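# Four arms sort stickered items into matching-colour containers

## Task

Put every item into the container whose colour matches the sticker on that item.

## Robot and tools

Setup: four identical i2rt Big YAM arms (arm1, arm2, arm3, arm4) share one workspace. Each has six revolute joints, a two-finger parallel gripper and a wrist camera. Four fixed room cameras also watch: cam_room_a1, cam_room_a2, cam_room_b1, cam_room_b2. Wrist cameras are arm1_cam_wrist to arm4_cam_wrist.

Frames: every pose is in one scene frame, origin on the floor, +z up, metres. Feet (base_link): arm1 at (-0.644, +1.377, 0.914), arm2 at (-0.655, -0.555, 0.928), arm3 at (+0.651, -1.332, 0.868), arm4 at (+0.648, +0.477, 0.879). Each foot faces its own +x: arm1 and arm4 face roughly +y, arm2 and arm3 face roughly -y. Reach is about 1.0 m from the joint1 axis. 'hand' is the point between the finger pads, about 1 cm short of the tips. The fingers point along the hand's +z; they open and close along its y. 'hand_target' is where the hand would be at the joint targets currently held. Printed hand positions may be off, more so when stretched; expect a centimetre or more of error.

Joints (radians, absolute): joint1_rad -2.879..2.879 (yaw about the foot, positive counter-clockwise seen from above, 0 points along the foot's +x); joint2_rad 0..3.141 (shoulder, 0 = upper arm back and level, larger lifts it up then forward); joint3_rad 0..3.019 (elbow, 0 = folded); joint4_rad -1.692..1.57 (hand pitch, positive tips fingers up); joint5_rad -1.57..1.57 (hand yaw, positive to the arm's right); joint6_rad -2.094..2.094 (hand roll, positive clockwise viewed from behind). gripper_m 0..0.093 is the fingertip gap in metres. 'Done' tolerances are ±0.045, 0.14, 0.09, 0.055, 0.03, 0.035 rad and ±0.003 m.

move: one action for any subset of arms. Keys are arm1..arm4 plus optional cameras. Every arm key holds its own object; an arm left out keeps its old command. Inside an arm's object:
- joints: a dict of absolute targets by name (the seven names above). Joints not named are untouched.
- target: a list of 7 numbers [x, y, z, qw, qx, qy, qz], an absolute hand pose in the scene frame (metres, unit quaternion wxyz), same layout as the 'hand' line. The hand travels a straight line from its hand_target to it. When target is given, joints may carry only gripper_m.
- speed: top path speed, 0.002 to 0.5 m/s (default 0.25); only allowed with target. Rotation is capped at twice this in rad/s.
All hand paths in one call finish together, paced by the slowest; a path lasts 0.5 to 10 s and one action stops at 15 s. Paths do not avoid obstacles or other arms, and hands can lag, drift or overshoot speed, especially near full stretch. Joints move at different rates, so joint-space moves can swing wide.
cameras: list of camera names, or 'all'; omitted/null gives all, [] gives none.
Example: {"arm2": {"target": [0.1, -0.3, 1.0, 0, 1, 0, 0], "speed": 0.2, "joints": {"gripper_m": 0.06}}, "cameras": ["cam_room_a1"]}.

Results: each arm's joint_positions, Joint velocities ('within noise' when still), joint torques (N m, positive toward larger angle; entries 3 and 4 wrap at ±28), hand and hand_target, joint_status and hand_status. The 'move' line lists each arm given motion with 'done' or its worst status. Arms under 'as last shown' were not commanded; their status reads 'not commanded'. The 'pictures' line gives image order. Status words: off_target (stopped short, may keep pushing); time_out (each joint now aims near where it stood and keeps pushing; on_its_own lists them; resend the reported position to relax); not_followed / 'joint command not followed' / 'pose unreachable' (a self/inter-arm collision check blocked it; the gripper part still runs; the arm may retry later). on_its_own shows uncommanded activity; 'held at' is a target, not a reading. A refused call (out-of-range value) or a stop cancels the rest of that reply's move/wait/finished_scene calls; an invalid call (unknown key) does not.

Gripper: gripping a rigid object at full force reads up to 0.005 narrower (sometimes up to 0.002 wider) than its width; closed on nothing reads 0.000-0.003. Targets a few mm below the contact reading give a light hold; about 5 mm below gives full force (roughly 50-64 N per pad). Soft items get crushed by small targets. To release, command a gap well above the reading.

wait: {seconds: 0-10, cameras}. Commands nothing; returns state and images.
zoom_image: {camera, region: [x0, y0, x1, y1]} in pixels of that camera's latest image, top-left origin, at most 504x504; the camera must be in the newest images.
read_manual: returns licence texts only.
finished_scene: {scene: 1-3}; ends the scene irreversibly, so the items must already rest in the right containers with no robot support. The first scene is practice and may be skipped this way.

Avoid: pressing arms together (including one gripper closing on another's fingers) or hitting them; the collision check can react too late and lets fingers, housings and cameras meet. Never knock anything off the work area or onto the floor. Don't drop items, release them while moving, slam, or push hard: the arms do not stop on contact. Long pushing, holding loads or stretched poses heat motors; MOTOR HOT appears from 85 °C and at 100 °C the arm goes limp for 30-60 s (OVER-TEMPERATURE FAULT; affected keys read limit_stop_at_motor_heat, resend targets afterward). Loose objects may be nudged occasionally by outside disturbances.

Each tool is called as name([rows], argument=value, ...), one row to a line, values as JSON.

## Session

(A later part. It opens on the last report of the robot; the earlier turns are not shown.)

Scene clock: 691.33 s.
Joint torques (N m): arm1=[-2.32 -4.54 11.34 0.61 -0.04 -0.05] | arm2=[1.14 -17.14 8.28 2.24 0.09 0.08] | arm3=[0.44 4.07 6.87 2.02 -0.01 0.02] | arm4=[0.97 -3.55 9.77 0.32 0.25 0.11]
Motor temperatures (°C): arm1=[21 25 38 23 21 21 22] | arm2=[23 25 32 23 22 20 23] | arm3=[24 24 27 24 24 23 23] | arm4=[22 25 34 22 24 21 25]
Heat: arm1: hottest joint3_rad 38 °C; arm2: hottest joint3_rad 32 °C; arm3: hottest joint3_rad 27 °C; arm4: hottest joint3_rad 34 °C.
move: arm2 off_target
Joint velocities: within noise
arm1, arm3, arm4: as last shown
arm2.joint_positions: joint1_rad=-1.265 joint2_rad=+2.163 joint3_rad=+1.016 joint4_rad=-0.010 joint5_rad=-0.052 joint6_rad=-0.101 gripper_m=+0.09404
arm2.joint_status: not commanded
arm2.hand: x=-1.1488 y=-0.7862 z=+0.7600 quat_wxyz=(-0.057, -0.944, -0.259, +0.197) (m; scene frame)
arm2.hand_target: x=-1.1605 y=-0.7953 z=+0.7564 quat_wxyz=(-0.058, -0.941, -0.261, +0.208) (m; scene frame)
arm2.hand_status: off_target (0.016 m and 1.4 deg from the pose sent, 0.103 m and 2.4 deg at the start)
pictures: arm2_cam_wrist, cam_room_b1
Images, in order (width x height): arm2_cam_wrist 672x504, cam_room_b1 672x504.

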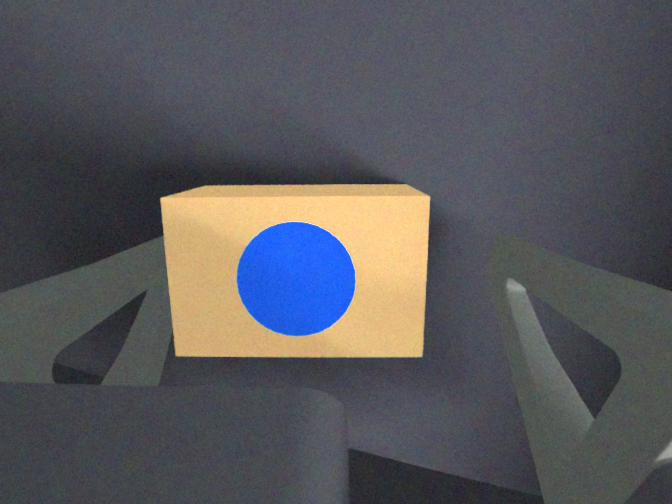

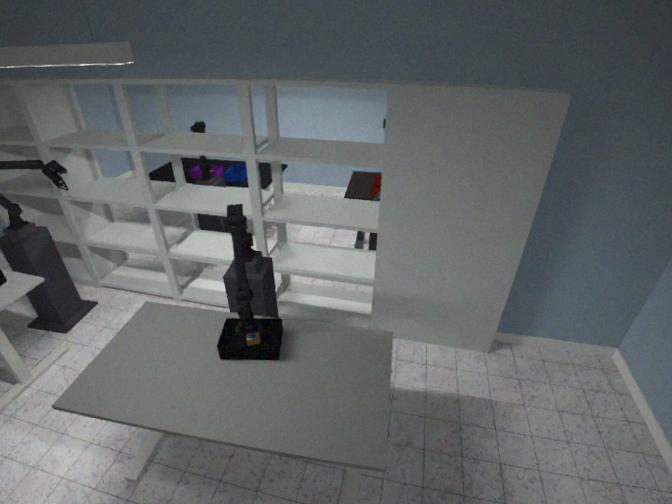

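move(arm2={"target": [-1.161, -0.7955, 0.744, -0.0578, -0.9408, -0.2610, 0.2085], "speed": 0.08}, cameras=["arm2_cam_wrist"])

move(arm2={"joints": {"gripper_m": 0.058}}, cameras=["arm2_cam_wrist"])

Scene clock: 701.53 s.
Joint torques (N m): arm1=[-2.9 -4.13 11.38 0.75 -0.03 -0.03] | arm2=[1.32 -16.67 8.16 2.26 0.08 0.08] | arm3=[0.62 4.19 6.86 2 -0.01 0.02] | arm4=[0.85 -4.01 9.94 0.43 0.2 0.13]
Motor temperatures (°C): arm1=[21 25 38 23 21 21 22] | arm2=[23 25 32 23 22 20 23] | arm3=[24 24 27 24 24 23 23] | arm4=[22 24 36 22 24 21 25]
Heat: arm1: hottest joint3_rad 38 °C; arm2: hottest joint3_rad 32 °C; arm3: hottest joint3_rad 27 °C; arm4: hottest joint3_rad 36 °C.
move: arm2 off_target
Joint velocities: within noise
arm1.joint_positions: joint1_rad=-2.250 joint2_rad=+1.126 joint3_rad=+0.918 joint4_rad=-0.892 joint5_rad=-0.008 joint6_rad=+0.002 gripper_m=+0.09294
arm1.joint_status: not commanded
arm1.hand: x=-0.3078 y=+1.1453 z=+1.1118 quat_wxyz=(-0.216, -0.292, -0.929, +0.067) (m; scene frame)
arm1.hand_target: x=-0.3100 y=+1.1430 z=+1.1100 quat_wxyz=(-0.210, -0.293, -0.931, +0.066) (m; scene frame)
arm1.hand_status: not commanded
arm2.joint_positions: joint1_rad=-1.265 joint2_rad=+2.187 joint3_rad=+1.023 joint4_rad=+0.013 joint5_rad=-0.052 joint6_rad=-0.101 gripper_m=+0.09404
arm2.joint_status: not commanded
arm2.hand: x=-1.1504 y=-0.7869 z=+0.7516 quat_wxyz=(-0.057, -0.943, -0.259, +0.200) (m; scene frame)
arm2.hand_target: x=-1.1602 y=-0.7952 z=+0.7443 quat_wxyz=(-0.058, -0.941, -0.261, +0.208) (m; scene frame)
arm2.hand_status: off_target (0.016 m and 1.0 deg from the pose sent, 0.022 m and 1.4 deg at the start)
arm3, arm4: as last shown
pictures: arm2_cam_wrist
Images, in order (width x height): arm2_cam_wrist 672x504.

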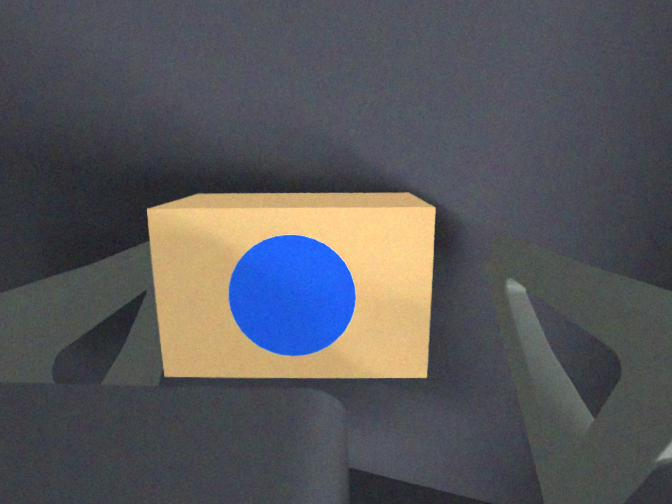

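Scene clock: 702.10 s.
Joint torques (N m): arm1=[-2.67 -4.72 11.44 0.88 -0.07 -0.03] | arm2=[1.32 -16.56 8.16 2.26 0 0.08] | arm3=[0.5 4.25 6.89 2 0 0.02] | arm4=[1.08 -4.31 9.88 0.27 0.19 0.14]
Motor temperatures (°C): arm1=[21 25 38 23 21 21 22] | arm2=[23 25 32 23 22 20 23] | arm3=[24 24 27 24 24 23 23] | arm4=[22 24 36 22 24 21 25]
Heat: arm1: hottest joint3_rad 38 °C; arm2: hottest joint3_rad 32 °C; arm3: hottest joint3_rad 27 °C; arm4: hottest joint3_rad 36 °C.
move: arm2 off_target
Joint velocities: within noise
arm1, arm3, arm4: as last shown
arm2.joint_positions: joint1_rad=-1.265 joint2_rad=+2.187 joint3_rad=+1.023 joint4_rad=+0.014 joint5_rad=-0.050 joint6_rad=-0.101 gripper_m=+0.06882
arm2.joint_status: gripper_m off_target (ended at +0.06885, target +0.05800)
arm2.hand: x=-1.1508 y=-0.7867 z=+0.7518 quat_wxyz=(-0.056, -0.943, -0.259, +0.201) (m; scene frame)
arm2.hand_target: x=-1.1603 y=-0.7952 z=+0.7443 quat_wxyz=(-0.058, -0.941, -0.261, +0.208) (m; scene frame)
arm2.hand_status: not commanded
pictures: arm2_cam_wrist
Images, in order (width x height): arm2_cam_wrist 672x504.

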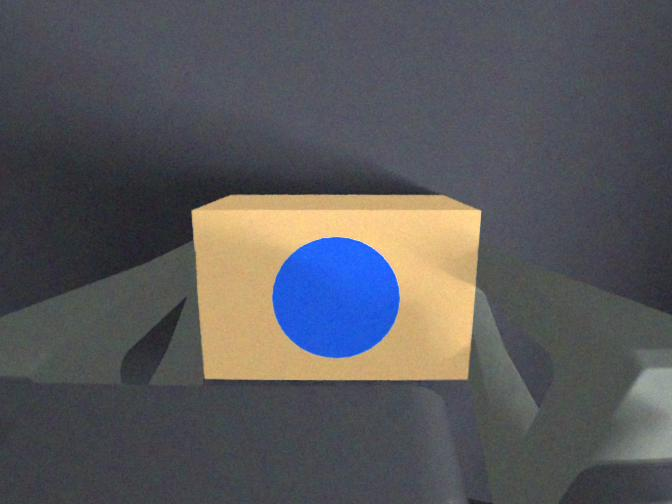

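move(arm2={"target": [-1.08, -0.755, 1.08, -0.0578, -0.9408, -0.2610, 0.2085], "speed": 0.35}, cameras=["arm2_cam_wrist"])

move(arm2={"joints": {"joint1_rad": 2.1245, "joint2_rad": 0.866, "joint3_rad": 1.16, "joint4_rad": -1.428, "joint5_rad": 0, "joint6_rad": 0}}, cameras=["arm2_cam_wrist", "cam_room_b1", "cam_room_a1"])

Scene clock: 712.50 s.
Joint torques (N m): arm1=[-2.2 -4.72 11.21 0.7 -0.04 -0.03] | arm2=[0.5 -11.34 15.32 1.1 -0.18 -0.01] | arm3=[0.56 4.31 6.84 2.02 0 0.01] | arm4=[0.91 -3.84 9.91 0.25 0.19 0.12]
Motor temperatures (°C): arm1=[21 25 38 23 21 21 22] | arm2=[23 26 32 23 22 20 23] | arm3=[24 24 27 24 24 23 23] | arm4=[22 24 37 22 24 21 25]
Heat: arm1: hottest joint3_rad 38 °C; arm2: hottest joint3_rad 32 °C; arm3: hottest joint3_rad 27 °C; arm4: hottest joint3_rad 37 °C.
move: arm2 off_target
Joint velocities: within noise
arm1, arm4: as last shown
arm2.joint_positions: joint1_rad=-1.265 joint2_rad=+1.348 joint3_rad=+0.932 joint4_rad=-0.749 joint5_rad=-0.050 joint6_rad=-0.101 gripper_m=+0.06882
arm2.joint_status: not commanded
arm2.hand: x=-1.0631 y=-0.7480 z=+1.0615 quat_wxyz=(-0.055, -0.945, -0.259, +0.193) (m; scene frame)
arm2.hand_target: x=-1.0792 y=-0.7546 z=+1.0803 quat_wxyz=(-0.058, -0.941, -0.261, +0.209) (m; scene frame)
arm2.hand_status: off_target (0.026 m and 1.8 deg from the pose sent, 0.337 m and 1.0 deg at the start)
arm3.joint_positions: joint1_rad=-1.439 joint2_rad=+0.497 joint3_rad=+1.401 joint4_rad=-0.906 joint5_rad=+0.001 joint6_rad=-0.007 gripper_m=+0.09402
arm3.joint_status: not commanded
arm3.hand: x=+0.4464 y=-1.3240 z=+1.5374 quat_wxyz=(-0.006, -0.708, -0.001, +0.706) (m; scene frame)
arm3.hand_target: x=+0.4446 y=-1.3219 z=+1.5381 quat_wxyz=(-0.005, -0.707, +0.005, +0.707) (m; scene frame)
arm3.hand_status: not commanded
pictures: arm2_cam_wrist
Images, in order (width x height): arm2_cam_wrist 672x504.

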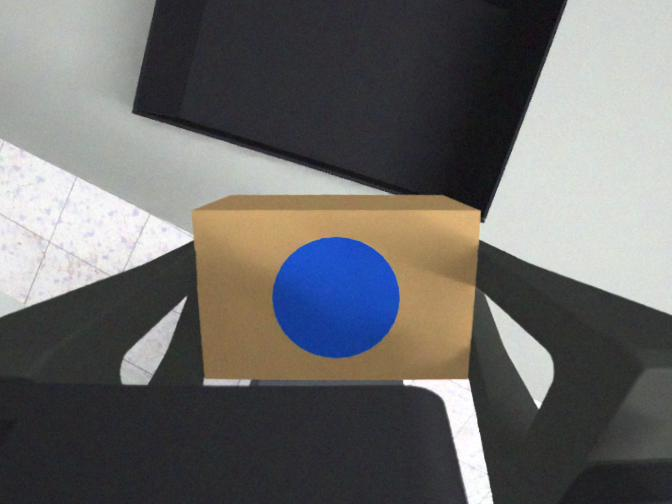

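Scene clock: 714.97 s.
Joint torques (N m): arm1=[-2.02 -4.37 11.45 0.7 -0.04 -0.04] | arm2=[1.03 -5.36 13.55 1.07 0.13 0.18] | arm3=[0.62 4.31 6.89 2.03 -0.02 0.01] | arm4=[0.91 -3.49 9.78 0.32 0.21 0.14]
Motor temperatures (°C): arm1=[21 25 38 23 21 21 22] | arm2=[23 26 33 23 22 20 23] | arm3=[24 24 27 24 24 23 23] | arm4=[22 24 37 22 24 21 25]
Heat: arm1: hottest joint3_rad 38 °C; arm2: hottest joint3_rad 33 °C; arm3: hottest joint3_rad 27 °C; arm4: hottest joint3_rad 37 °C.
move: arm2 done
Joint velocities: within noise
arm1, arm3, arm4: as last shown
arm2.joint_positions: joint1_rad=+2.122 joint2_rad=+0.872 joint3_rad=+1.135 joint4_rad=-1.416 joint5_rad=-0.003 joint6_rad=-0.011 gripper_m=+0.06885
arm2.joint_status: all done
arm2.hand: x=-0.4212 y=-0.3712 z=+1.2681 quat_wxyz=(-0.197, +0.326, -0.922, -0.070) (m; scene frame)
arm2.hand_target: x=-0.4221 y=-0.3716 z=+1.2799 quat_wxyz=(-0.206, +0.321, -0.922, -0.073) (m; scene frame)
arm2.hand_status: not commanded
pictures: arm2_cam_wrist, cam_room_a1, cam_room_b1
Images, in order (width x height): arm2_cam_wrist 672x504, cam_room_a1 672x504, cam_room_b1 672x504.

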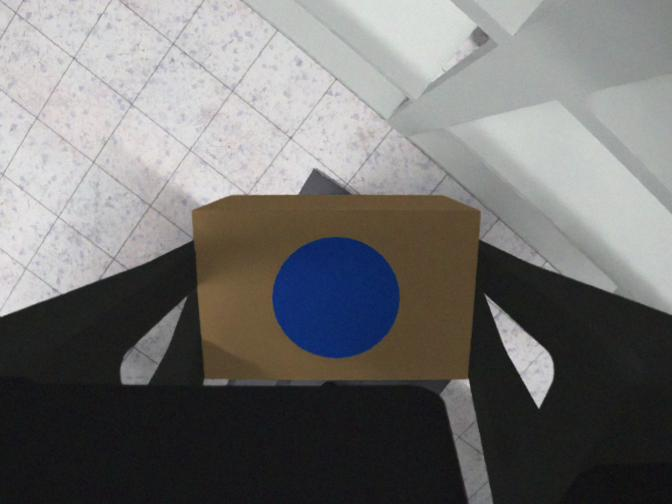

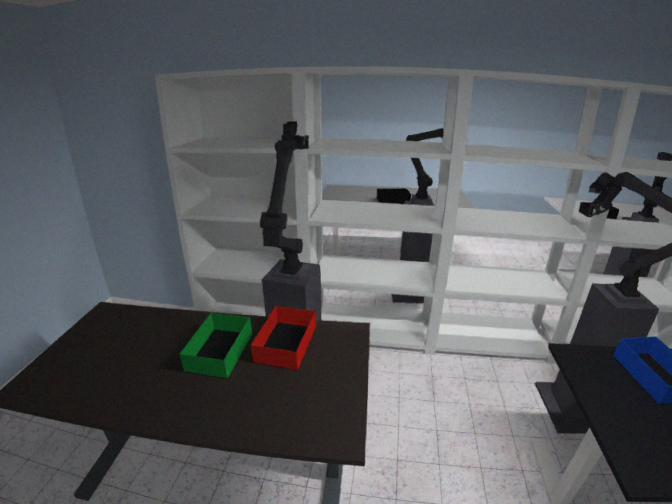

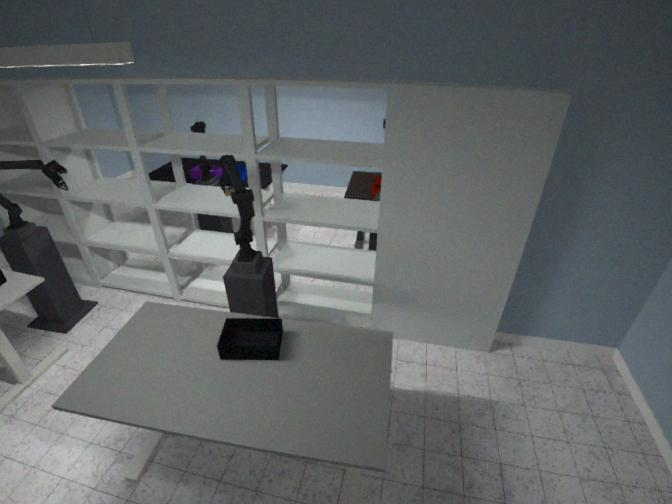

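move(arm2={"target": [-0.3256, -0.2944, 1.10, 0.2125, -0.3202, 0.9203, 0.0739], "speed": 0.3}, cameras=["arm2_cam_wrist"])

move(arm2={"target": [0.0, -0.037, 1.09, 0.2125, -0.3202, 0.9203, 0.0739], "speed": 0.3}, cameras=["arm2_cam_wrist", "cam_room_b1", "cam_room_a1", "cam_room_a2"])

zoom_image(camera="cam_room_a2", region=[100, 100, 260, 300])

Scene clock: 722.97 s.
Joint torques (N m): arm1=[-2.96 -4.25 11.34 0.72 -0.02 -0.04] | arm2=[1.08 -10.11 10.84 2.37 0.14 0.2] | arm3=[0.5 4.13 6.87 2.02 -0.01 0.02] | arm4=[1.08 -3.66 9.84 0.35 0.21 0.13]
Motor temperatures (°C): arm1=[21 25 38 23 21 21 22] | arm2=[23 25 34 23 22 20 24] | arm3=[24 24 27 24 24 23 23] | arm4=[22 24 37 22 24 21 25]
Heat: arm1: hottest joint3_rad 38 °C; arm2: hottest joint3_rad 34 °C; arm3: hottest joint3_rad 27 °C; arm4: hottest joint3_rad 37 °C.
move: arm2 done
Joint velocities: within noise
arm1, arm3, arm4: as last shown
arm2.joint_positions: joint1_rad=+2.122 joint2_rad=+1.205 joint3_rad=+0.902 joint4_rad=-0.828 joint5_rad=-0.001 joint6_rad=-0.011 gripper_m=+0.06885
arm2.joint_status: not commanded
arm2.hand: x=-0.3263 y=-0.2965 z=+1.1015 quat_wxyz=(-0.208, +0.325, -0.920, -0.072) (m; scene frame)
arm2.hand_target: x=-0.3257 y=-0.2944 z=+1.1000 quat_wxyz=(-0.212, +0.320, -0.920, -0.074) (m; scene frame)
arm2.hand_status: done (0.003 m and 0.8 deg from the pose sent, 0.208 m and 1.9 deg at the start)
pictures: arm2_cam_wrist
Images, in order (width x height): arm2_cam_wrist 672x504.

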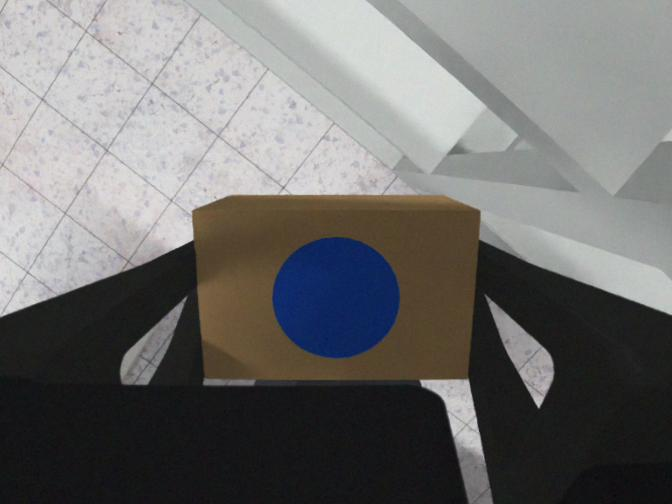

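Scene clock: 725.43 s.
Joint torques (N m): arm1=[-1.44 -4.66 11.47 0.77 -0.06 -0.06] | arm2=[0.97 -25.41 17.28 1.17 0.1 0.18] | arm3=[0.44 4.19 6.87 1.99 -0.01 0.01] | arm4=[0.97 -3.72 9.88 0.34 0.2 0.13]
Motor temperatures (°C): arm1=[21 25 38 23 21 21 22] | arm2=[23 26 34 23 22 20 24] | arm3=[24 24 27 24 24 23 23] | arm4=[22 24 38 22 24 21 25]
Heat: arm1: hottest joint3_rad 38 °C; arm2: hottest joint3_rad 34 °C; arm3: hottest joint3_rad 27 °C; arm4: hottest joint3_rad 38 °C.
move: arm2 off_target
Joint velocities: within noise
arm1, arm3, arm4: as last shown
arm2.joint_positions: joint1_rad=+2.122 joint2_rad=+2.366 joint3_rad=+2.459 joint4_rad=-1.224 joint5_rad=-0.001 joint6_rad=-0.011 gripper_m=+0.06885
arm2.joint_status: not commanded
arm2.hand: x=-0.0078 y=-0.0452 z=+1.0908 quat_wxyz=(-0.208, +0.325, -0.920, -0.072) (m; scene frame)
arm2.hand_target: x=-0.0008 y=-0.0374 z=+1.0899 quat_wxyz=(-0.214, +0.320, -0.920, -0.075) (m; scene frame)
arm2.hand_status: off_target (0.011 m and 0.8 deg from the pose sent, 0.417 m and 0.8 deg at the start)
pictures: arm2_cam_wrist, cam_room_a1, cam_room_a2, cam_room_b1
Images, in order (width x height): arm2_cam_wrist 672x504, cam_room_a1 672x504, cam_room_a2 672x504, cam_room_b1 672x504.

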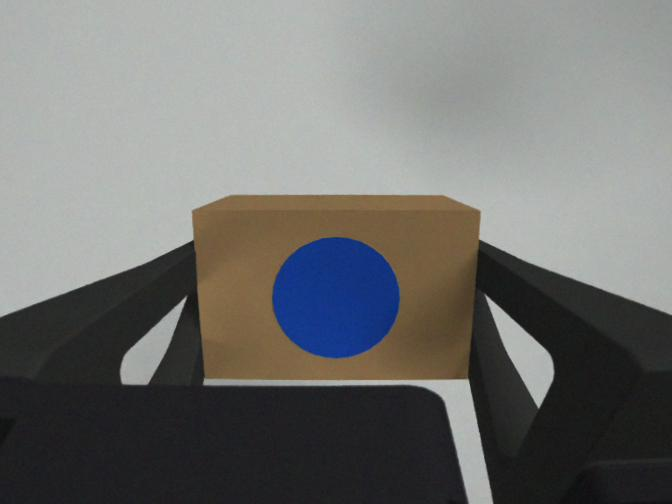

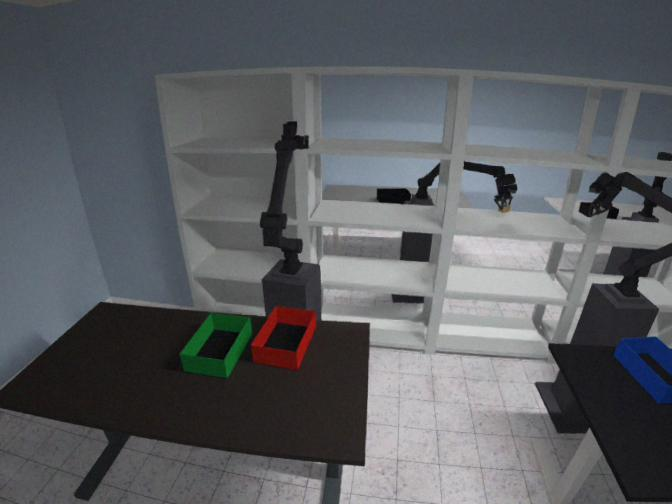

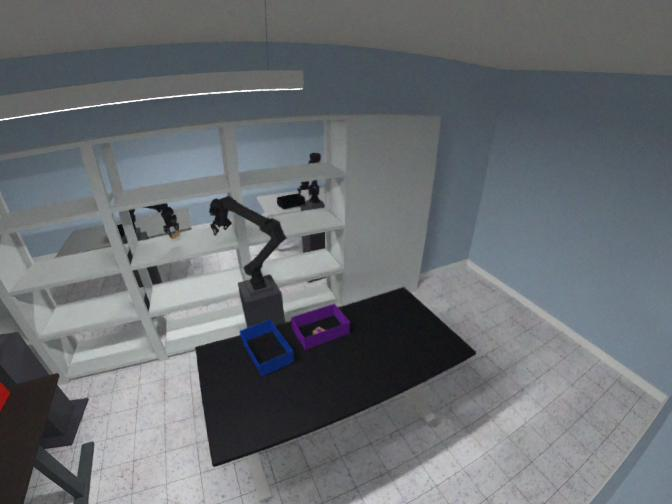

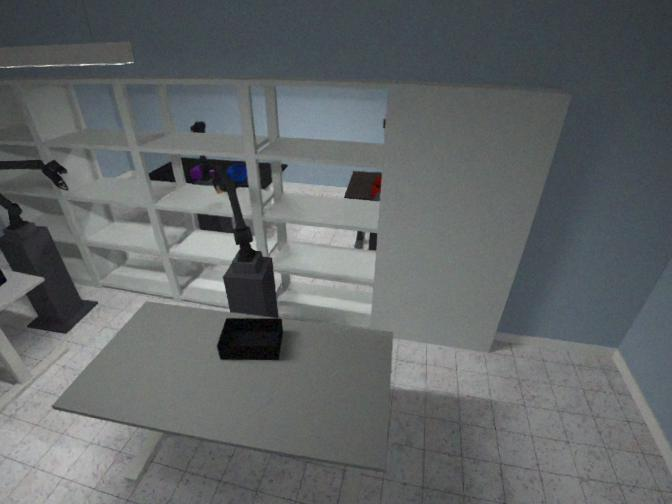

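Scaled by 2.520.

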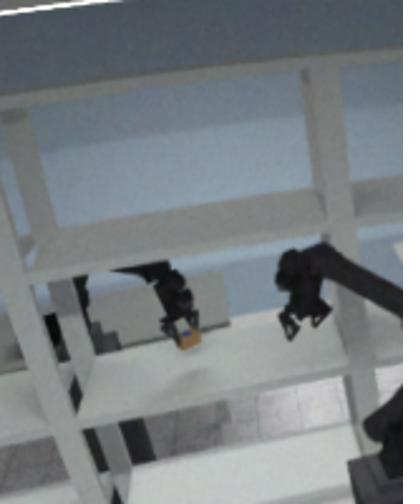

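move(arm2={"target": [0.0, -0.037, 1.035, 0.2125, -0.3202, 0.9203, 0.0739], "speed": 0.1}, cameras=["arm2_cam_wrist"])

move(arm2={"target": [0.0, -0.037, 1.02, 0.2125, -0.3202, 0.9203, 0.0739], "speed": 0.1}, cameras=["arm2_cam_wrist"])

move(arm2={"target": [0.0, -0.037, 1.01, 0.2125, -0.3202, 0.9203, 0.0739], "speed": 0.1}, cameras=["arm2_cam_wrist", "cam_room_a2"])

zoom_image(camera="cam_room_a2", region=[130, 180, 230, 280])

Scene clock: 735.13 s.
Joint torques (N m): arm1=[-2.96 -4.54 11.49 0.87 -0.02 -0.06] | arm2=[0.91 -26.29 11.33 2.41 0.11 0.18] | arm3=[0.44 4.13 6.86 1.99 -0.02 0.02] | arm4=[1.14 -3.84 9.83 0.32 0.19 0.13]
Motor temperatures (°C): arm1=[21 25 38 23 21 21 22] | arm2=[23 26 37 23 22 20 24] | arm3=[24 24 27 24 24 23 23] | arm4=[22 24 38 22 24 21 25]
Heat: arm1: hottest joint3_rad 38 °C; arm2: hottest joint3_rad 37 °C; arm3: hottest joint3_rad 27 °C; arm4: hottest joint3_rad 38 °C.
move: arm2 off_target
Joint velocities: within noise
arm1, arm3: as last shown
arm2.joint_positions: joint1_rad=+2.122 joint2_rad=+2.367 joint3_rad=+2.371 joint4_rad=-1.106 joint5_rad=-0.001 joint6_rad=-0.011 gripper_m=+0.06885
arm2.joint_status: not commanded
arm2.hand: x=-0.0013 y=-0.0400 z=+1.0600 quat_wxyz=(-0.221, +0.324, -0.917, -0.076) (m; scene frame)
arm2.hand_target: x=-0.0008 y=-0.0374 z=+1.0351 quat_wxyz=(-0.212, +0.320, -0.920, -0.074) (m; scene frame)
arm2.hand_status: off_target (0.025 m and 1.2 deg from the pose sent, 0.057 m and 0.8 deg at the start)
arm4.joint_positions: joint1_rad=+2.177 joint2_rad=+0.868 joint3_rad=+1.145 joint4_rad=-1.417 joint5_rad=-0.003 joint6_rad=-0.009 gripper_m=+0.09297
arm4.joint_status: not commanded
arm4.hand: x=+0.4140 y=+0.2944 z=+1.2255 quat_wxyz=(+0.071, +0.922, +0.322, -0.205) (m; scene frame)
arm4.hand_target: x=+0.4150 y=+0.2950 z=+1.2318 quat_wxyz=(+0.072, +0.922, +0.319, -0.208) (m; scene frame)
arm4.hand_status: not commanded
pictures: arm2_cam_wrist
Images, in order (width x height): arm2_cam_wrist 672x504.

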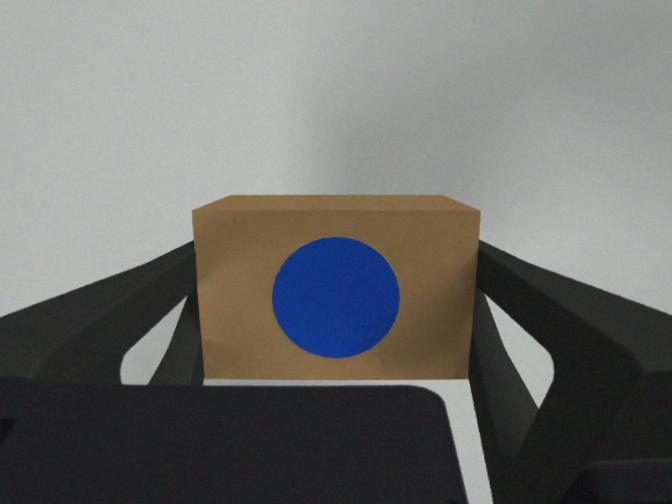

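Scene clock: 736.10 s.
Joint torques (N m): arm1=[-2.55 -4.78 11.3 0.9 -0.01 -0.06] | arm2=[0.85 -25.88 10.85 2.43 0.11 0.18] | arm3=[0.56 4.31 6.84 2.03 -0.01 0.02] | arm4=[1.08 -4.07 9.87 0.28 0.22 0.11]
Motor temperatures (°C): arm1=[21 25 38 23 21 21 22] | arm2=[23 26 37 23 22 20 24] | arm3=[24 24 27 24 24 23 23] | arm4=[22 24 38 22 24 21 25]
Heat: arm1: hottest joint3_rad 38 °C; arm2: hottest joint3_rad 37 °C; arm3: hottest joint3_rad 27 °C; arm4: hottest joint3_rad 38 °C.
move: arm2 off_target
Joint velocities: within noise
arm1, arm3, arm4: as last shown
arm2.joint_positions: joint1_rad=+2.122 joint2_rad=+2.367 joint3_rad=+2.342 joint4_rad=-1.070 joint5_rad=-0.001 joint6_rad=-0.011 gripper_m=+0.06885
arm2.joint_status: not commanded
arm2.hand: x=-0.0001 y=-0.0391 z=+1.0497 quat_wxyz=(-0.224, +0.324, -0.916, -0.078) (m; scene frame)
arm2.hand_target: x=-0.0010 y=-0.0376 z=+1.0202 quat_wxyz=(-0.212, +0.320, -0.920, -0.074) (m; scene frame)
arm2.hand_status: off_target (0.030 m and 1.5 deg from the pose sent, 0.040 m and 1.2 deg at the start)
pictures: arm2_cam_wrist
Images, in order (width x height): arm2_cam_wrist 672x504.

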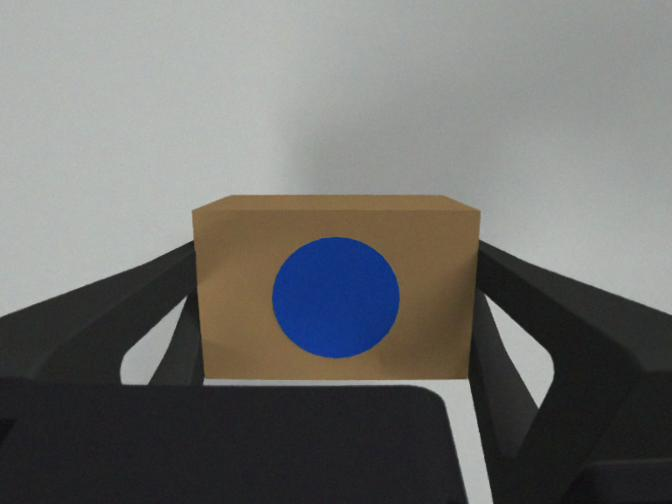

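Scene clock: 737.07 s.
Joint torques (N m): arm1=[-2.84 -5.01 11.4 0.83 -0.01 0] | arm2=[0.85 -25.76 10.76 2.45 0.11 0.19] | arm3=[0.56 4.37 6.87 2.02 -0.01 0.03] | arm4=[1.32 -3.9 9.95 0.43 0.21 0.14]
Motor temperatures (°C): arm1=[21 25 38 23 21 21 22] | arm2=[23 26 37 23 22 20 24] | arm3=[24 24 27 24 24 23 23] | arm4=[22 24 38 22 24 21 25]
Heat: arm1: hottest joint3_rad 38 °C; arm2: hottest joint3_rad 37 °C; arm3: hottest joint3_rad 27 °C; arm4: hottest joint3_rad 38 °C.
move: arm2 off_target
Joint velocities: within noise
arm1.joint_positions: joint1_rad=-2.250 joint2_rad=+1.126 joint3_rad=+0.918 joint4_rad=-0.892 joint5_rad=-0.008 joint6_rad=+0.002 gripper_m=+0.09294
arm1.joint_status: not commanded
arm1.hand: x=-0.3078 y=+1.1453 z=+1.1118 quat_wxyz=(-0.216, -0.292, -0.929, +0.067) (m; scene frame)
arm1.hand_target: x=-0.3100 y=+1.1430 z=+1.1100 quat_wxyz=(-0.210, -0.293, -0.931, +0.066) (m; scene frame)
arm1.hand_status: not commanded
arm2.joint_positions: joint1_rad=+2.122 joint2_rad=+2.367 joint3_rad=+2.322 joint4_rad=-1.047 joint5_rad=-0.001 joint6_rad=-0.011 gripper_m=+0.06885
arm2.joint_status: not commanded
arm2.hand: x=+0.0003 y=-0.0387 z=+1.0426 quat_wxyz=(-0.226, +0.324, -0.916, -0.078) (m; scene frame)
arm2.hand_target: x=-0.0011 y=-0.0377 z=+1.0103 quat_wxyz=(-0.212, +0.320, -0.920, -0.074) (m; scene frame)
arm2.hand_status: off_target (0.033 m and 1.8 deg from the pose sent, 0.040 m and 1.5 deg at the start)
arm3, arm4: as last shown
pictures: arm2_cam_wrist, cam_room_a2
Images, in order (width x height): arm2_cam_wrist 672x504, cam_room_a2 672x504.

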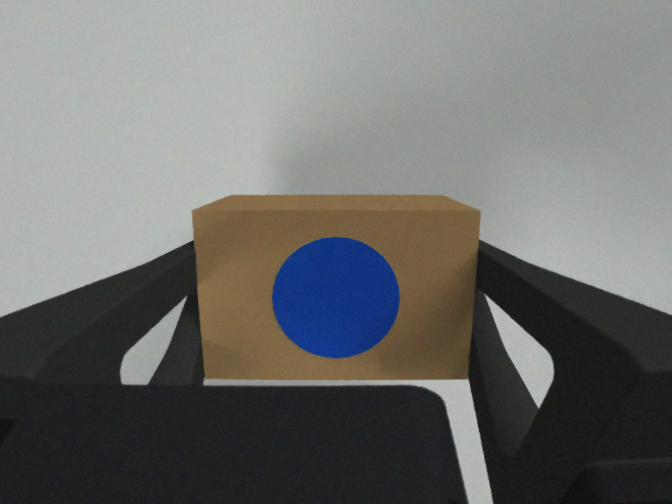

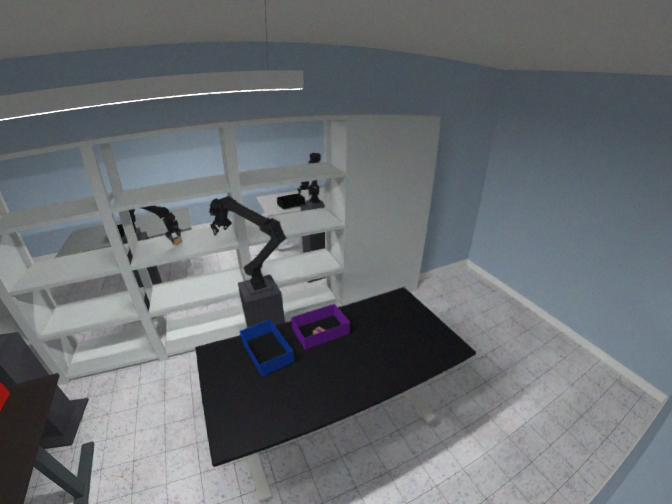

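Scaled by 5.040.

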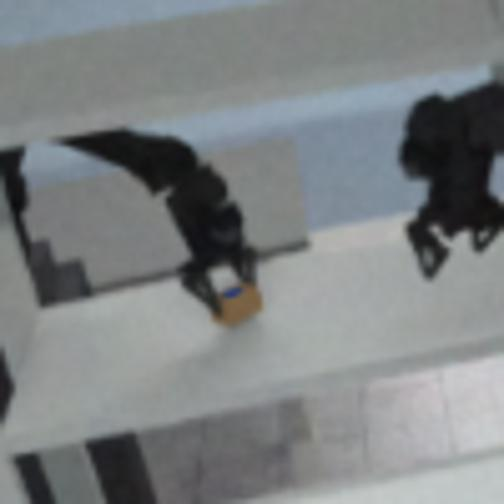

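move(arm2={"target": [0.0, -0.037, 0.998, 0.2025, -0.3225, 0.9217, 0.0704], "speed": 0.1}, cameras=["arm2_cam_wrist"])

move(arm2={"target": [0.0, -0.037, 0.985, 0.2025, -0.3225, 0.9217, 0.0704], "speed": 0.1}, cameras=["arm2_cam_wrist", "cam_room_a2"])

zoom_image(camera="cam_room_a2", region=[130, 180, 230, 280])

Scene clock: 746.67 s.
Joint torques (N m): arm1=[-2.02 -4.31 11.33 0.75 -0.07 -0.04] | arm2=[0.85 -25.23 12.59 1.7 0.08 0.14] | arm3=[0.44 4.31 6.87 1.99 -0.01 0.03] | arm4=[1.38 -3.84 9.88 0.2 0.2 0.14]
Motor temperatures (°C): arm1=[21 25 38 23 21 21 22] | arm2=[23 26 36 23 22 20 24] | arm3=[24 24 27 24 24 23 23] | arm4=[22 23 39 22 24 21 25]
Heat: arm1: hottest joint3_rad 38 °C; arm2: hottest joint3_rad 36 °C; arm3: hottest joint3_rad 27 °C; arm4: hottest joint3_rad 39 °C.
move: arm2 off_target
Joint velocities: within noise
arm1, arm3, arm4: as last shown
arm2.joint_positions: joint1_rad=+2.122 joint2_rad=+2.383 joint3_rad=+2.318 joint4_rad=-1.045 joint5_rad=-0.001 joint6_rad=-0.011 gripper_m=+0.06885
arm2.joint_status: not commanded
arm2.hand: x=-0.0004 y=-0.0393 z=+1.0277 quat_wxyz=(-0.218, +0.324, -0.918, -0.075) (m; scene frame)
arm2.hand_target: x=-0.0011 y=-0.0377 z=+0.9983 quat_wxyz=(-0.203, +0.323, -0.922, -0.070) (m; scene frame)
arm2.hand_status: off_target (0.030 m and 1.9 deg from the pose sent, 0.045 m and 2.9 deg at the start)
pictures: arm2_cam_wrist
Images, in order (width x height): arm2_cam_wrist 672x504.

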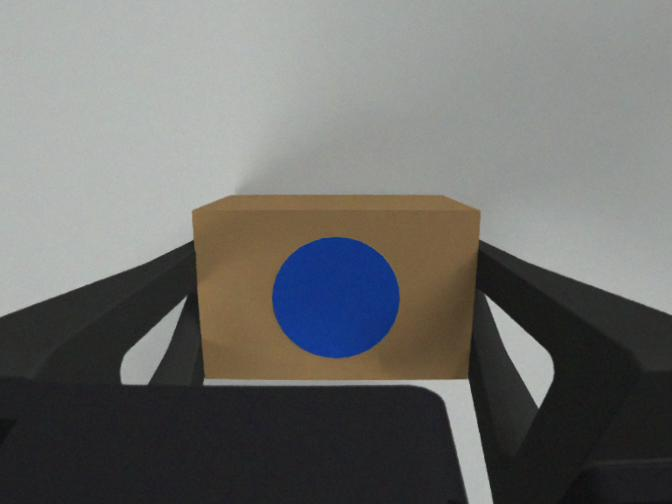

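Scene clock: 747.63 s.
Joint torques (N m): arm1=[-2.43 -4.54 11.3 0.73 -0.03 -0.02] | arm2=[0.79 -25.05 10.54 2.41 0.08 0.14] | arm3=[0.44 4.25 6.86 2 -0.01 0.01] | arm4=[1.2 -3.55 9.89 0.29 0.21 0.14]
Motor temperatures (°C): arm1=[21 25 38 23 21 21 22] | arm2=[23 26 36 23 22 20 24] | arm3=[24 24 27 24 24 23 23] | arm4=[22 23 39 22 24 21 25]
Heat: arm1: hottest joint3_rad 38 °C; arm2: hottest joint3_rad 36 °C; arm3: hottest joint3_rad 27 °C; arm4: hottest joint3_rad 39 °C.
move: arm2 off_target
Joint velocities: within noise
arm1, arm4: as last shown
arm2.joint_positions: joint1_rad=+2.122 joint2_rad=+2.383 joint3_rad=+2.316 joint4_rad=-1.032 joint5_rad=-0.001 joint6_rad=-0.011 gripper_m=+0.06885
arm2.joint_status: not commanded
arm2.hand: x=+0.0014 y=-0.0379 z=+1.0282 quat_wxyz=(-0.222, +0.324, -0.916, -0.077) (m; scene frame)
arm2.hand_target: x=-0.0017 y=-0.0382 z=+0.9859 quat_wxyz=(-0.202, +0.323, -0.922, -0.070) (m; scene frame)
arm2.hand_status: off_target (0.043 m and 2.5 deg from the pose sent, 0.043 m and 1.9 deg at the start)
arm3.joint_positions: joint1_rad=-1.439 joint2_rad=+0.497 joint3_rad=+1.401 joint4_rad=-0.906 joint5_rad=+0.001 joint6_rad=-0.007 gripper_m=+0.09402
arm3.joint_status: not commanded
arm3.hand: x=+0.4464 y=-1.3240 z=+1.5374 quat_wxyz=(-0.006, -0.708, -0.001, +0.706) (m; scene frame)
arm3.hand_target: x=+0.4446 y=-1.3219 z=+1.5381 quat_wxyz=(-0.005, -0.707, +0.005, +0.707) (m; scene frame)
arm3.hand_status: not commanded
pictures: arm2_cam_wrist, cam_room_a2
Images, in order (width x height): arm2_cam_wrist 672x504, cam_room_a2 672x504.

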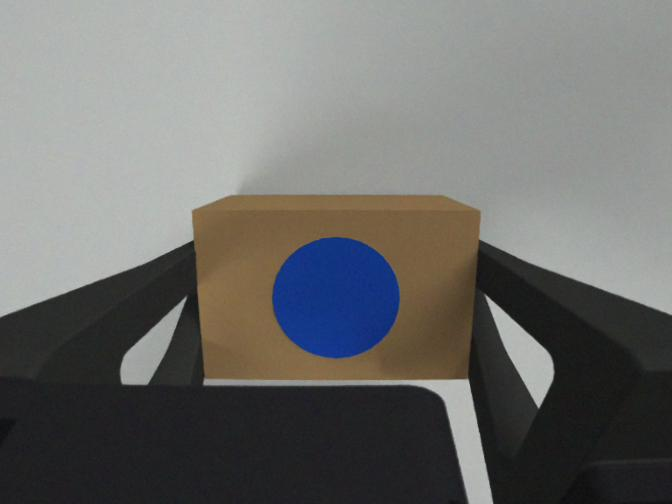

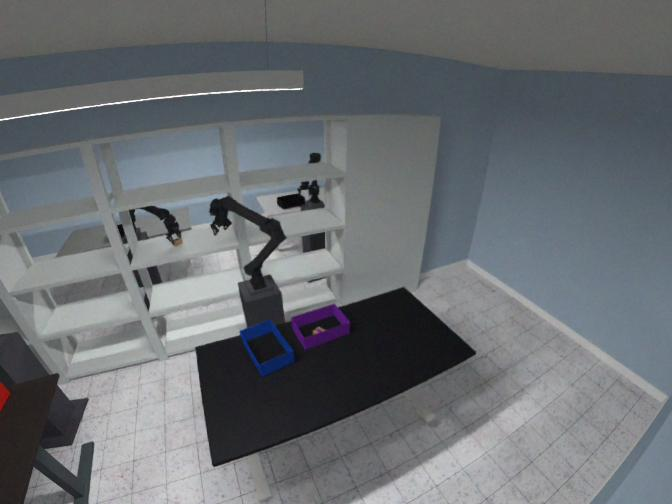

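Scaled by 5.040.

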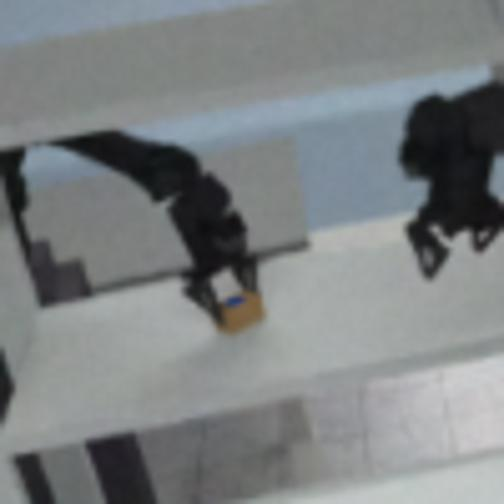

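move(arm2={"target": [0.0, -0.038, 1.02, 0.2125, -0.3202, 0.9203, 0.0739], "speed": 0.1}, cameras=[])

move(arm2={"joints": {"gripper_m": 0.093}}, cameras=["arm2_cam_wrist"])

move(arm2={"target": [-0.3256, -0.2944, 1.12, 0.2125, -0.3202, 0.9203, 0.0739], "speed": 0.3}, cameras=["arm2_cam_wrist", "cam_room_a2"])

zoom_image(camera="cam_room_a2", region=[130, 180, 230, 280])

Scene clock: 754.77 s.
Joint torques (N m): arm1=[-2.32 -4.6 11.47 0.65 -0.03 -0.07] | arm2=[0.73 -27.52 13.27 0.88 0.08 0.17] | arm3=[0.56 4.25 6.89 1.98 -0.01 0.02] | arm4=[1.32 -4.07 9.85 0.38 0.2 0.11]
Motor temperatures (°C): arm1=[21 25 38 23 21 21 22] | arm2=[23 27 35 23 22 20 24] | arm3=[24 24 27 24 24 23 23] | arm4=[22 23 39 22 24 21 25]
Heat: arm1: hottest joint3_rad 38 °C; arm2: hottest joint3_rad 35 °C; arm3: hottest joint3_rad 27 °C; arm4: hottest joint3_rad 39 °C.
move: arm2 done
Joint velocities: within noise
arm1, arm3, arm4: as last shown
arm2.joint_positions: joint1_rad=+2.122 joint2_rad=+2.383 joint3_rad=+2.314 joint4_rad=-1.031 joint5_rad=-0.001 joint6_rad=-0.011 gripper_m=+0.06885
arm2.joint_status: not commanded
arm2.hand: x=+0.0011 y=-0.0381 z=+1.0272 quat_wxyz=(-0.222, +0.324, -0.917, -0.077) (m; scene frame)
arm2.hand_target: x=-0.0002 y=-0.0379 z=+1.0202 quat_wxyz=(-0.213, +0.320, -0.920, -0.074) (m; scene frame)
arm2.hand_status: done (0.007 m and 1.3 deg from the pose sent, 0.008 m and 1.3 deg at the start)
pictures: none
No camera images: "cameras" was empty.

Scene clock: 755.27 s.
Joint torques (N m): arm1=[-3.49 -4.72 11.44 0.77 -0.03 -0.06] | arm2=[0.73 -27.28 13.22 1.13 0.09 0.17] | arm3=[0.38 4.25 6.89 2 0 0.02] | arm4=[1.26 -4.13 9.8 0.44 0.18 0.13]
Motor temperatures (°C): arm1=[21 25 38 23 21 21 22] | arm2=[23 27 35 23 22 20 24] | arm3=[24 24 27 24 24 23 23] | arm4=[22 23 39 22 24 21 25]
Heat: arm1: hottest joint3_rad 38 °C; arm2: hottest joint3_rad 35 °C; arm3: hottest joint3_rad 27 °C; arm4: hottest joint3_rad 39 °C.
move: arm2 done
Joint velocities: within noise
arm1, arm3, arm4: as last shown
arm2.joint_positions: joint1_rad=+2.122 joint2_rad=+2.383 joint3_rad=+2.314 joint4_rad=-1.038 joint5_rad=-0.001 joint6_rad=-0.011 gripper_m=+0.09292
arm2.joint_status: all done
arm2.hand: x=+0.0000 y=-0.0390 z=+1.0264 quat_wxyz=(-0.219, +0.324, -0.917, -0.076) (m; scene frame)
arm2.hand_target: x=-0.0001 y=-0.0379 z=+1.0202 quat_wxyz=(-0.213, +0.320, -0.920, -0.074) (m; scene frame)
arm2.hand_status: not commanded
pictures: arm2_cam_wrist
Images, in order (width x height): arm2_cam_wrist 672x504.

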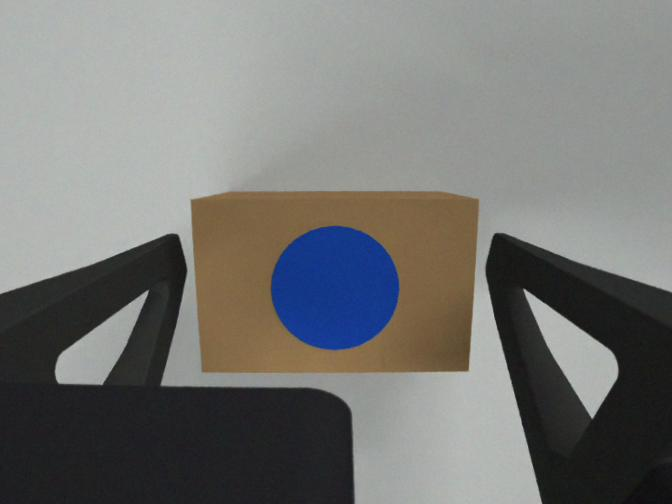

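Scene clock: 757.37 s.
Joint torques (N m): arm1=[-2.49 -4.89 11.37 0.79 -0.06 -0.07] | arm2=[1.08 -9 10.47 1.21 0.14 0.17] | arm3=[0.62 4.19 6.91 2 0 0.02] | arm4=[1.26 -4.13 9.83 0.4 0.18 0.12]
Motor temperatures (°C): arm1=[21 25 38 23 21 21 22] | arm2=[23 27 35 23 22 20 24] | arm3=[24 24 27 24 24 23 23] | arm4=[22 23 39 22 24 21 25]
Heat: arm1: hottest joint3_rad 38 °C; arm2: hottest joint3_rad 35 °C; arm3: hottest joint3_rad 27 °C; arm4: hottest joint3_rad 39 °C.
move: arm2 off_target
Joint velocities: within noise
arm1, arm3, arm4: as last shown
arm2.joint_positions: joint1_rad=+2.122 joint2_rad=+1.178 joint3_rad=+0.952 joint4_rad=-0.855 joint5_rad=-0.001 joint6_rad=-0.010 gripper_m=+0.09292
arm2.joint_status: not commanded
arm2.hand: x=-0.3198 y=-0.2915 z=+1.1333 quat_wxyz=(-0.231, +0.322, -0.915, -0.080) (m; scene frame)
arm2.hand_target: x=-0.3257 y=-0.2944 z=+1.1203 quat_wxyz=(-0.213, +0.320, -0.920, -0.074) (m; scene frame)
arm2.hand_status: off_target (0.015 m and 2.3 deg from the pose sent, 0.424 m and 0.9 deg at the start)
pictures: arm2_cam_wrist, cam_room_a2
Images, in order (width x height): arm2_cam_wrist 672x504, cam_room_a2 672x504.

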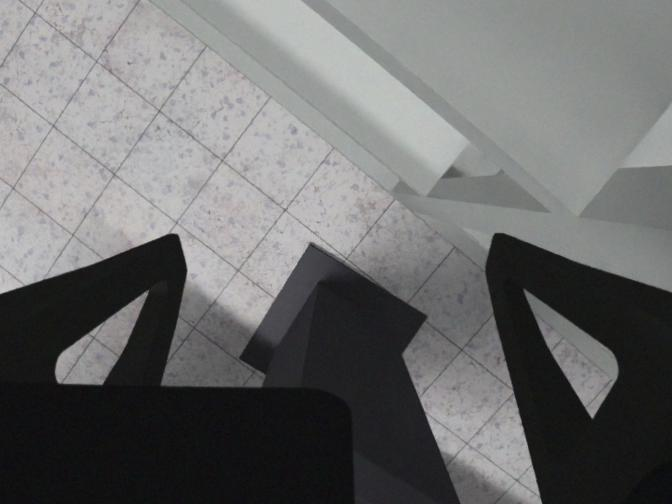

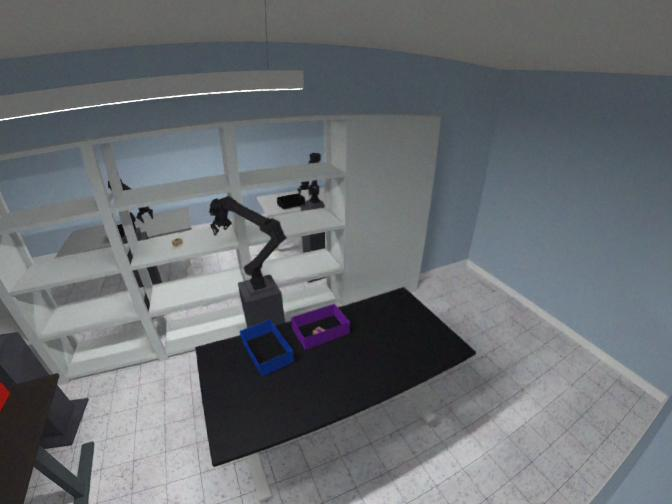

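Scaled by 5.040.

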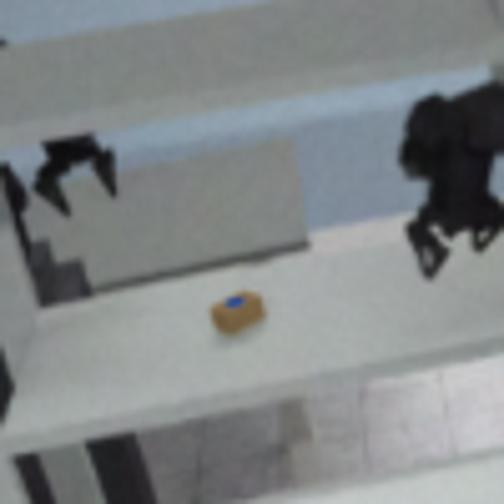

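move(arm4={"target": [0.3188, 0.2162, 1.11, -0.0712, -0.9220, -0.3211, 0.2044], "speed": 0.3}, cameras=["arm4_cam_wrist"])

move(arm4={"target": [0.037, -0.0075, 1.09, -0.0712, -0.9220, -0.3211, 0.2044], "speed": 0.3}, cameras=["arm4_cam_wrist", "cam_room_a2"])

Scene clock: 766.17 s.
Joint torques (N m): arm1=[-2.55 -4.6 11.51 0.81 0.01 -0.09] | arm2=[1.03 -9 10.5 1.2 0.14 0.18] | arm3=[0.56 4.25 6.86 2.02 -0.01 0.01] | arm4=[1.2 -10.17 9.09 1.2 0.15 0.16]
Motor temperatures (°C): arm1=[21 25 38 23 21 21 22] | arm2=[23 27 34 23 22 20 24] | arm3=[24 24 27 24 24 23 23] | arm4=[22 23 39 22 24 21 25]
Heat: arm1: hottest joint3_rad 38 °C; arm2: hottest joint3_rad 34 °C; arm3: hottest joint3_rad 27 °C; arm4: hottest joint3_rad 39 °C.
move: arm4 done
Joint velocities: within noise
arm1, arm2, arm3: as last shown
arm4.joint_positions: joint1_rad=+2.177 joint2_rad=+1.184 joint3_rad=+1.037 joint4_rad=-1.012 joint5_rad=-0.003 joint6_rad=-0.009 gripper_m=+0.09297
arm4.joint_status: not commanded
arm4.hand: x=+0.3194 y=+0.2207 z=+1.1071 quat_wxyz=(+0.068, +0.924, +0.323, -0.196) (m; scene frame)
arm4.hand_target: x=+0.3188 y=+0.2163 z=+1.1101 quat_wxyz=(+0.071, +0.922, +0.321, -0.204) (m; scene frame)
arm4.hand_status: done (0.005 m and 1.1 deg from the pose sent, 0.169 m and 0.1 deg at the start)
pictures: arm4_cam_wrist
Images, in order (width x height): arm4_cam_wrist 672x504.

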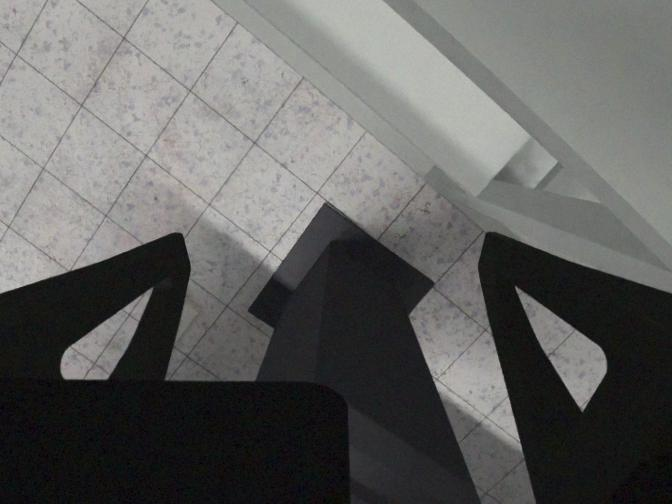

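Scene clock: 768.33 s.
Joint torques (N m): arm1=[-2.84 -4.54 11.43 0.7 -0.03 -0.07] | arm2=[1.14 -8.94 10.48 1.17 0.14 0.18] | arm3=[0.56 4.19 6.86 1.99 -0.01 0.02] | arm4=[1.32 -23.94 12.94 0.34 0.18 0.12]
Motor temperatures (°C): arm1=[21 25 38 23 21 21 22] | arm2=[23 27 34 23 22 20 24] | arm3=[24 24 27 24 24 23 23] | arm4=[22 23 39 22 24 21 25]
Heat: arm1: hottest joint3_rad 38 °C; arm2: hottest joint3_rad 34 °C; arm3: hottest joint3_rad 27 °C; arm4: hottest joint3_rad 39 °C.
move: arm4 off_target
Joint velocities: within noise
arm1, arm2, arm3: as last shown
arm4.joint_positions: joint1_rad=+2.178 joint2_rad=+2.163 joint3_rad=+2.213 joint4_rad=-1.206 joint5_rad=-0.003 joint6_rad=-0.009 gripper_m=+0.09297
arm4.joint_status: not commanded
arm4.hand: x=+0.0419 y=+0.0036 z=+1.0844 quat_wxyz=(+0.068, +0.923, +0.323, -0.197) (m; scene frame)
arm4.hand_target: x=+0.0376 y=-0.0071 z=+1.0899 quat_wxyz=(+0.072, +0.922, +0.321, -0.205) (m; scene frame)
arm4.hand_status: off_target (0.013 m and 0.9 deg from the pose sent, 0.364 m and 1.1 deg at the start)
pictures: arm4_cam_wrist, cam_room_a2
Images, in order (width x height): arm4_cam_wrist 672x504, cam_room_a2 672x504.

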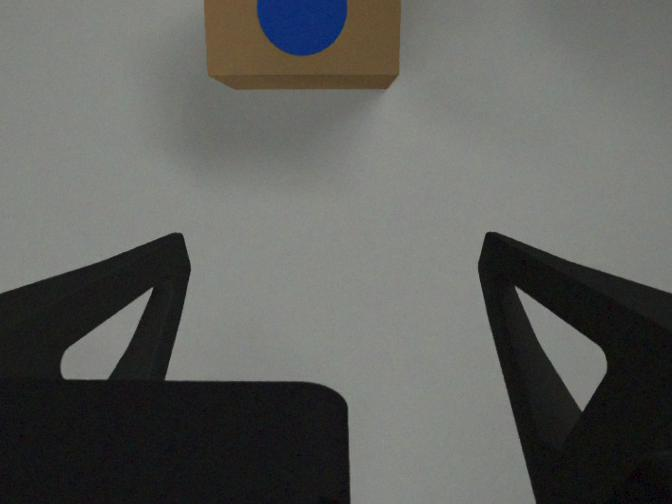

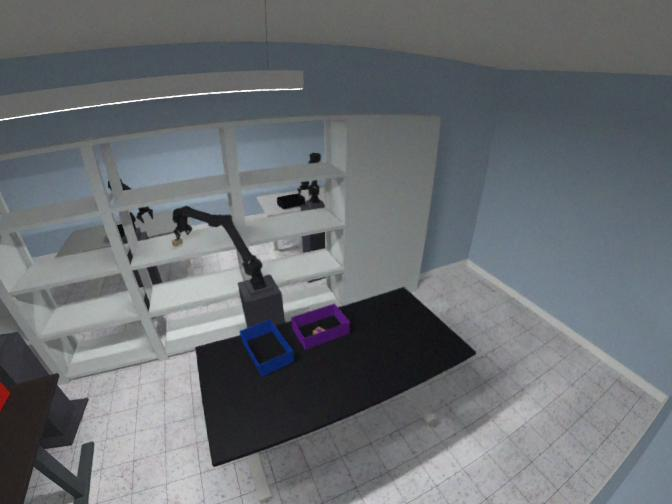

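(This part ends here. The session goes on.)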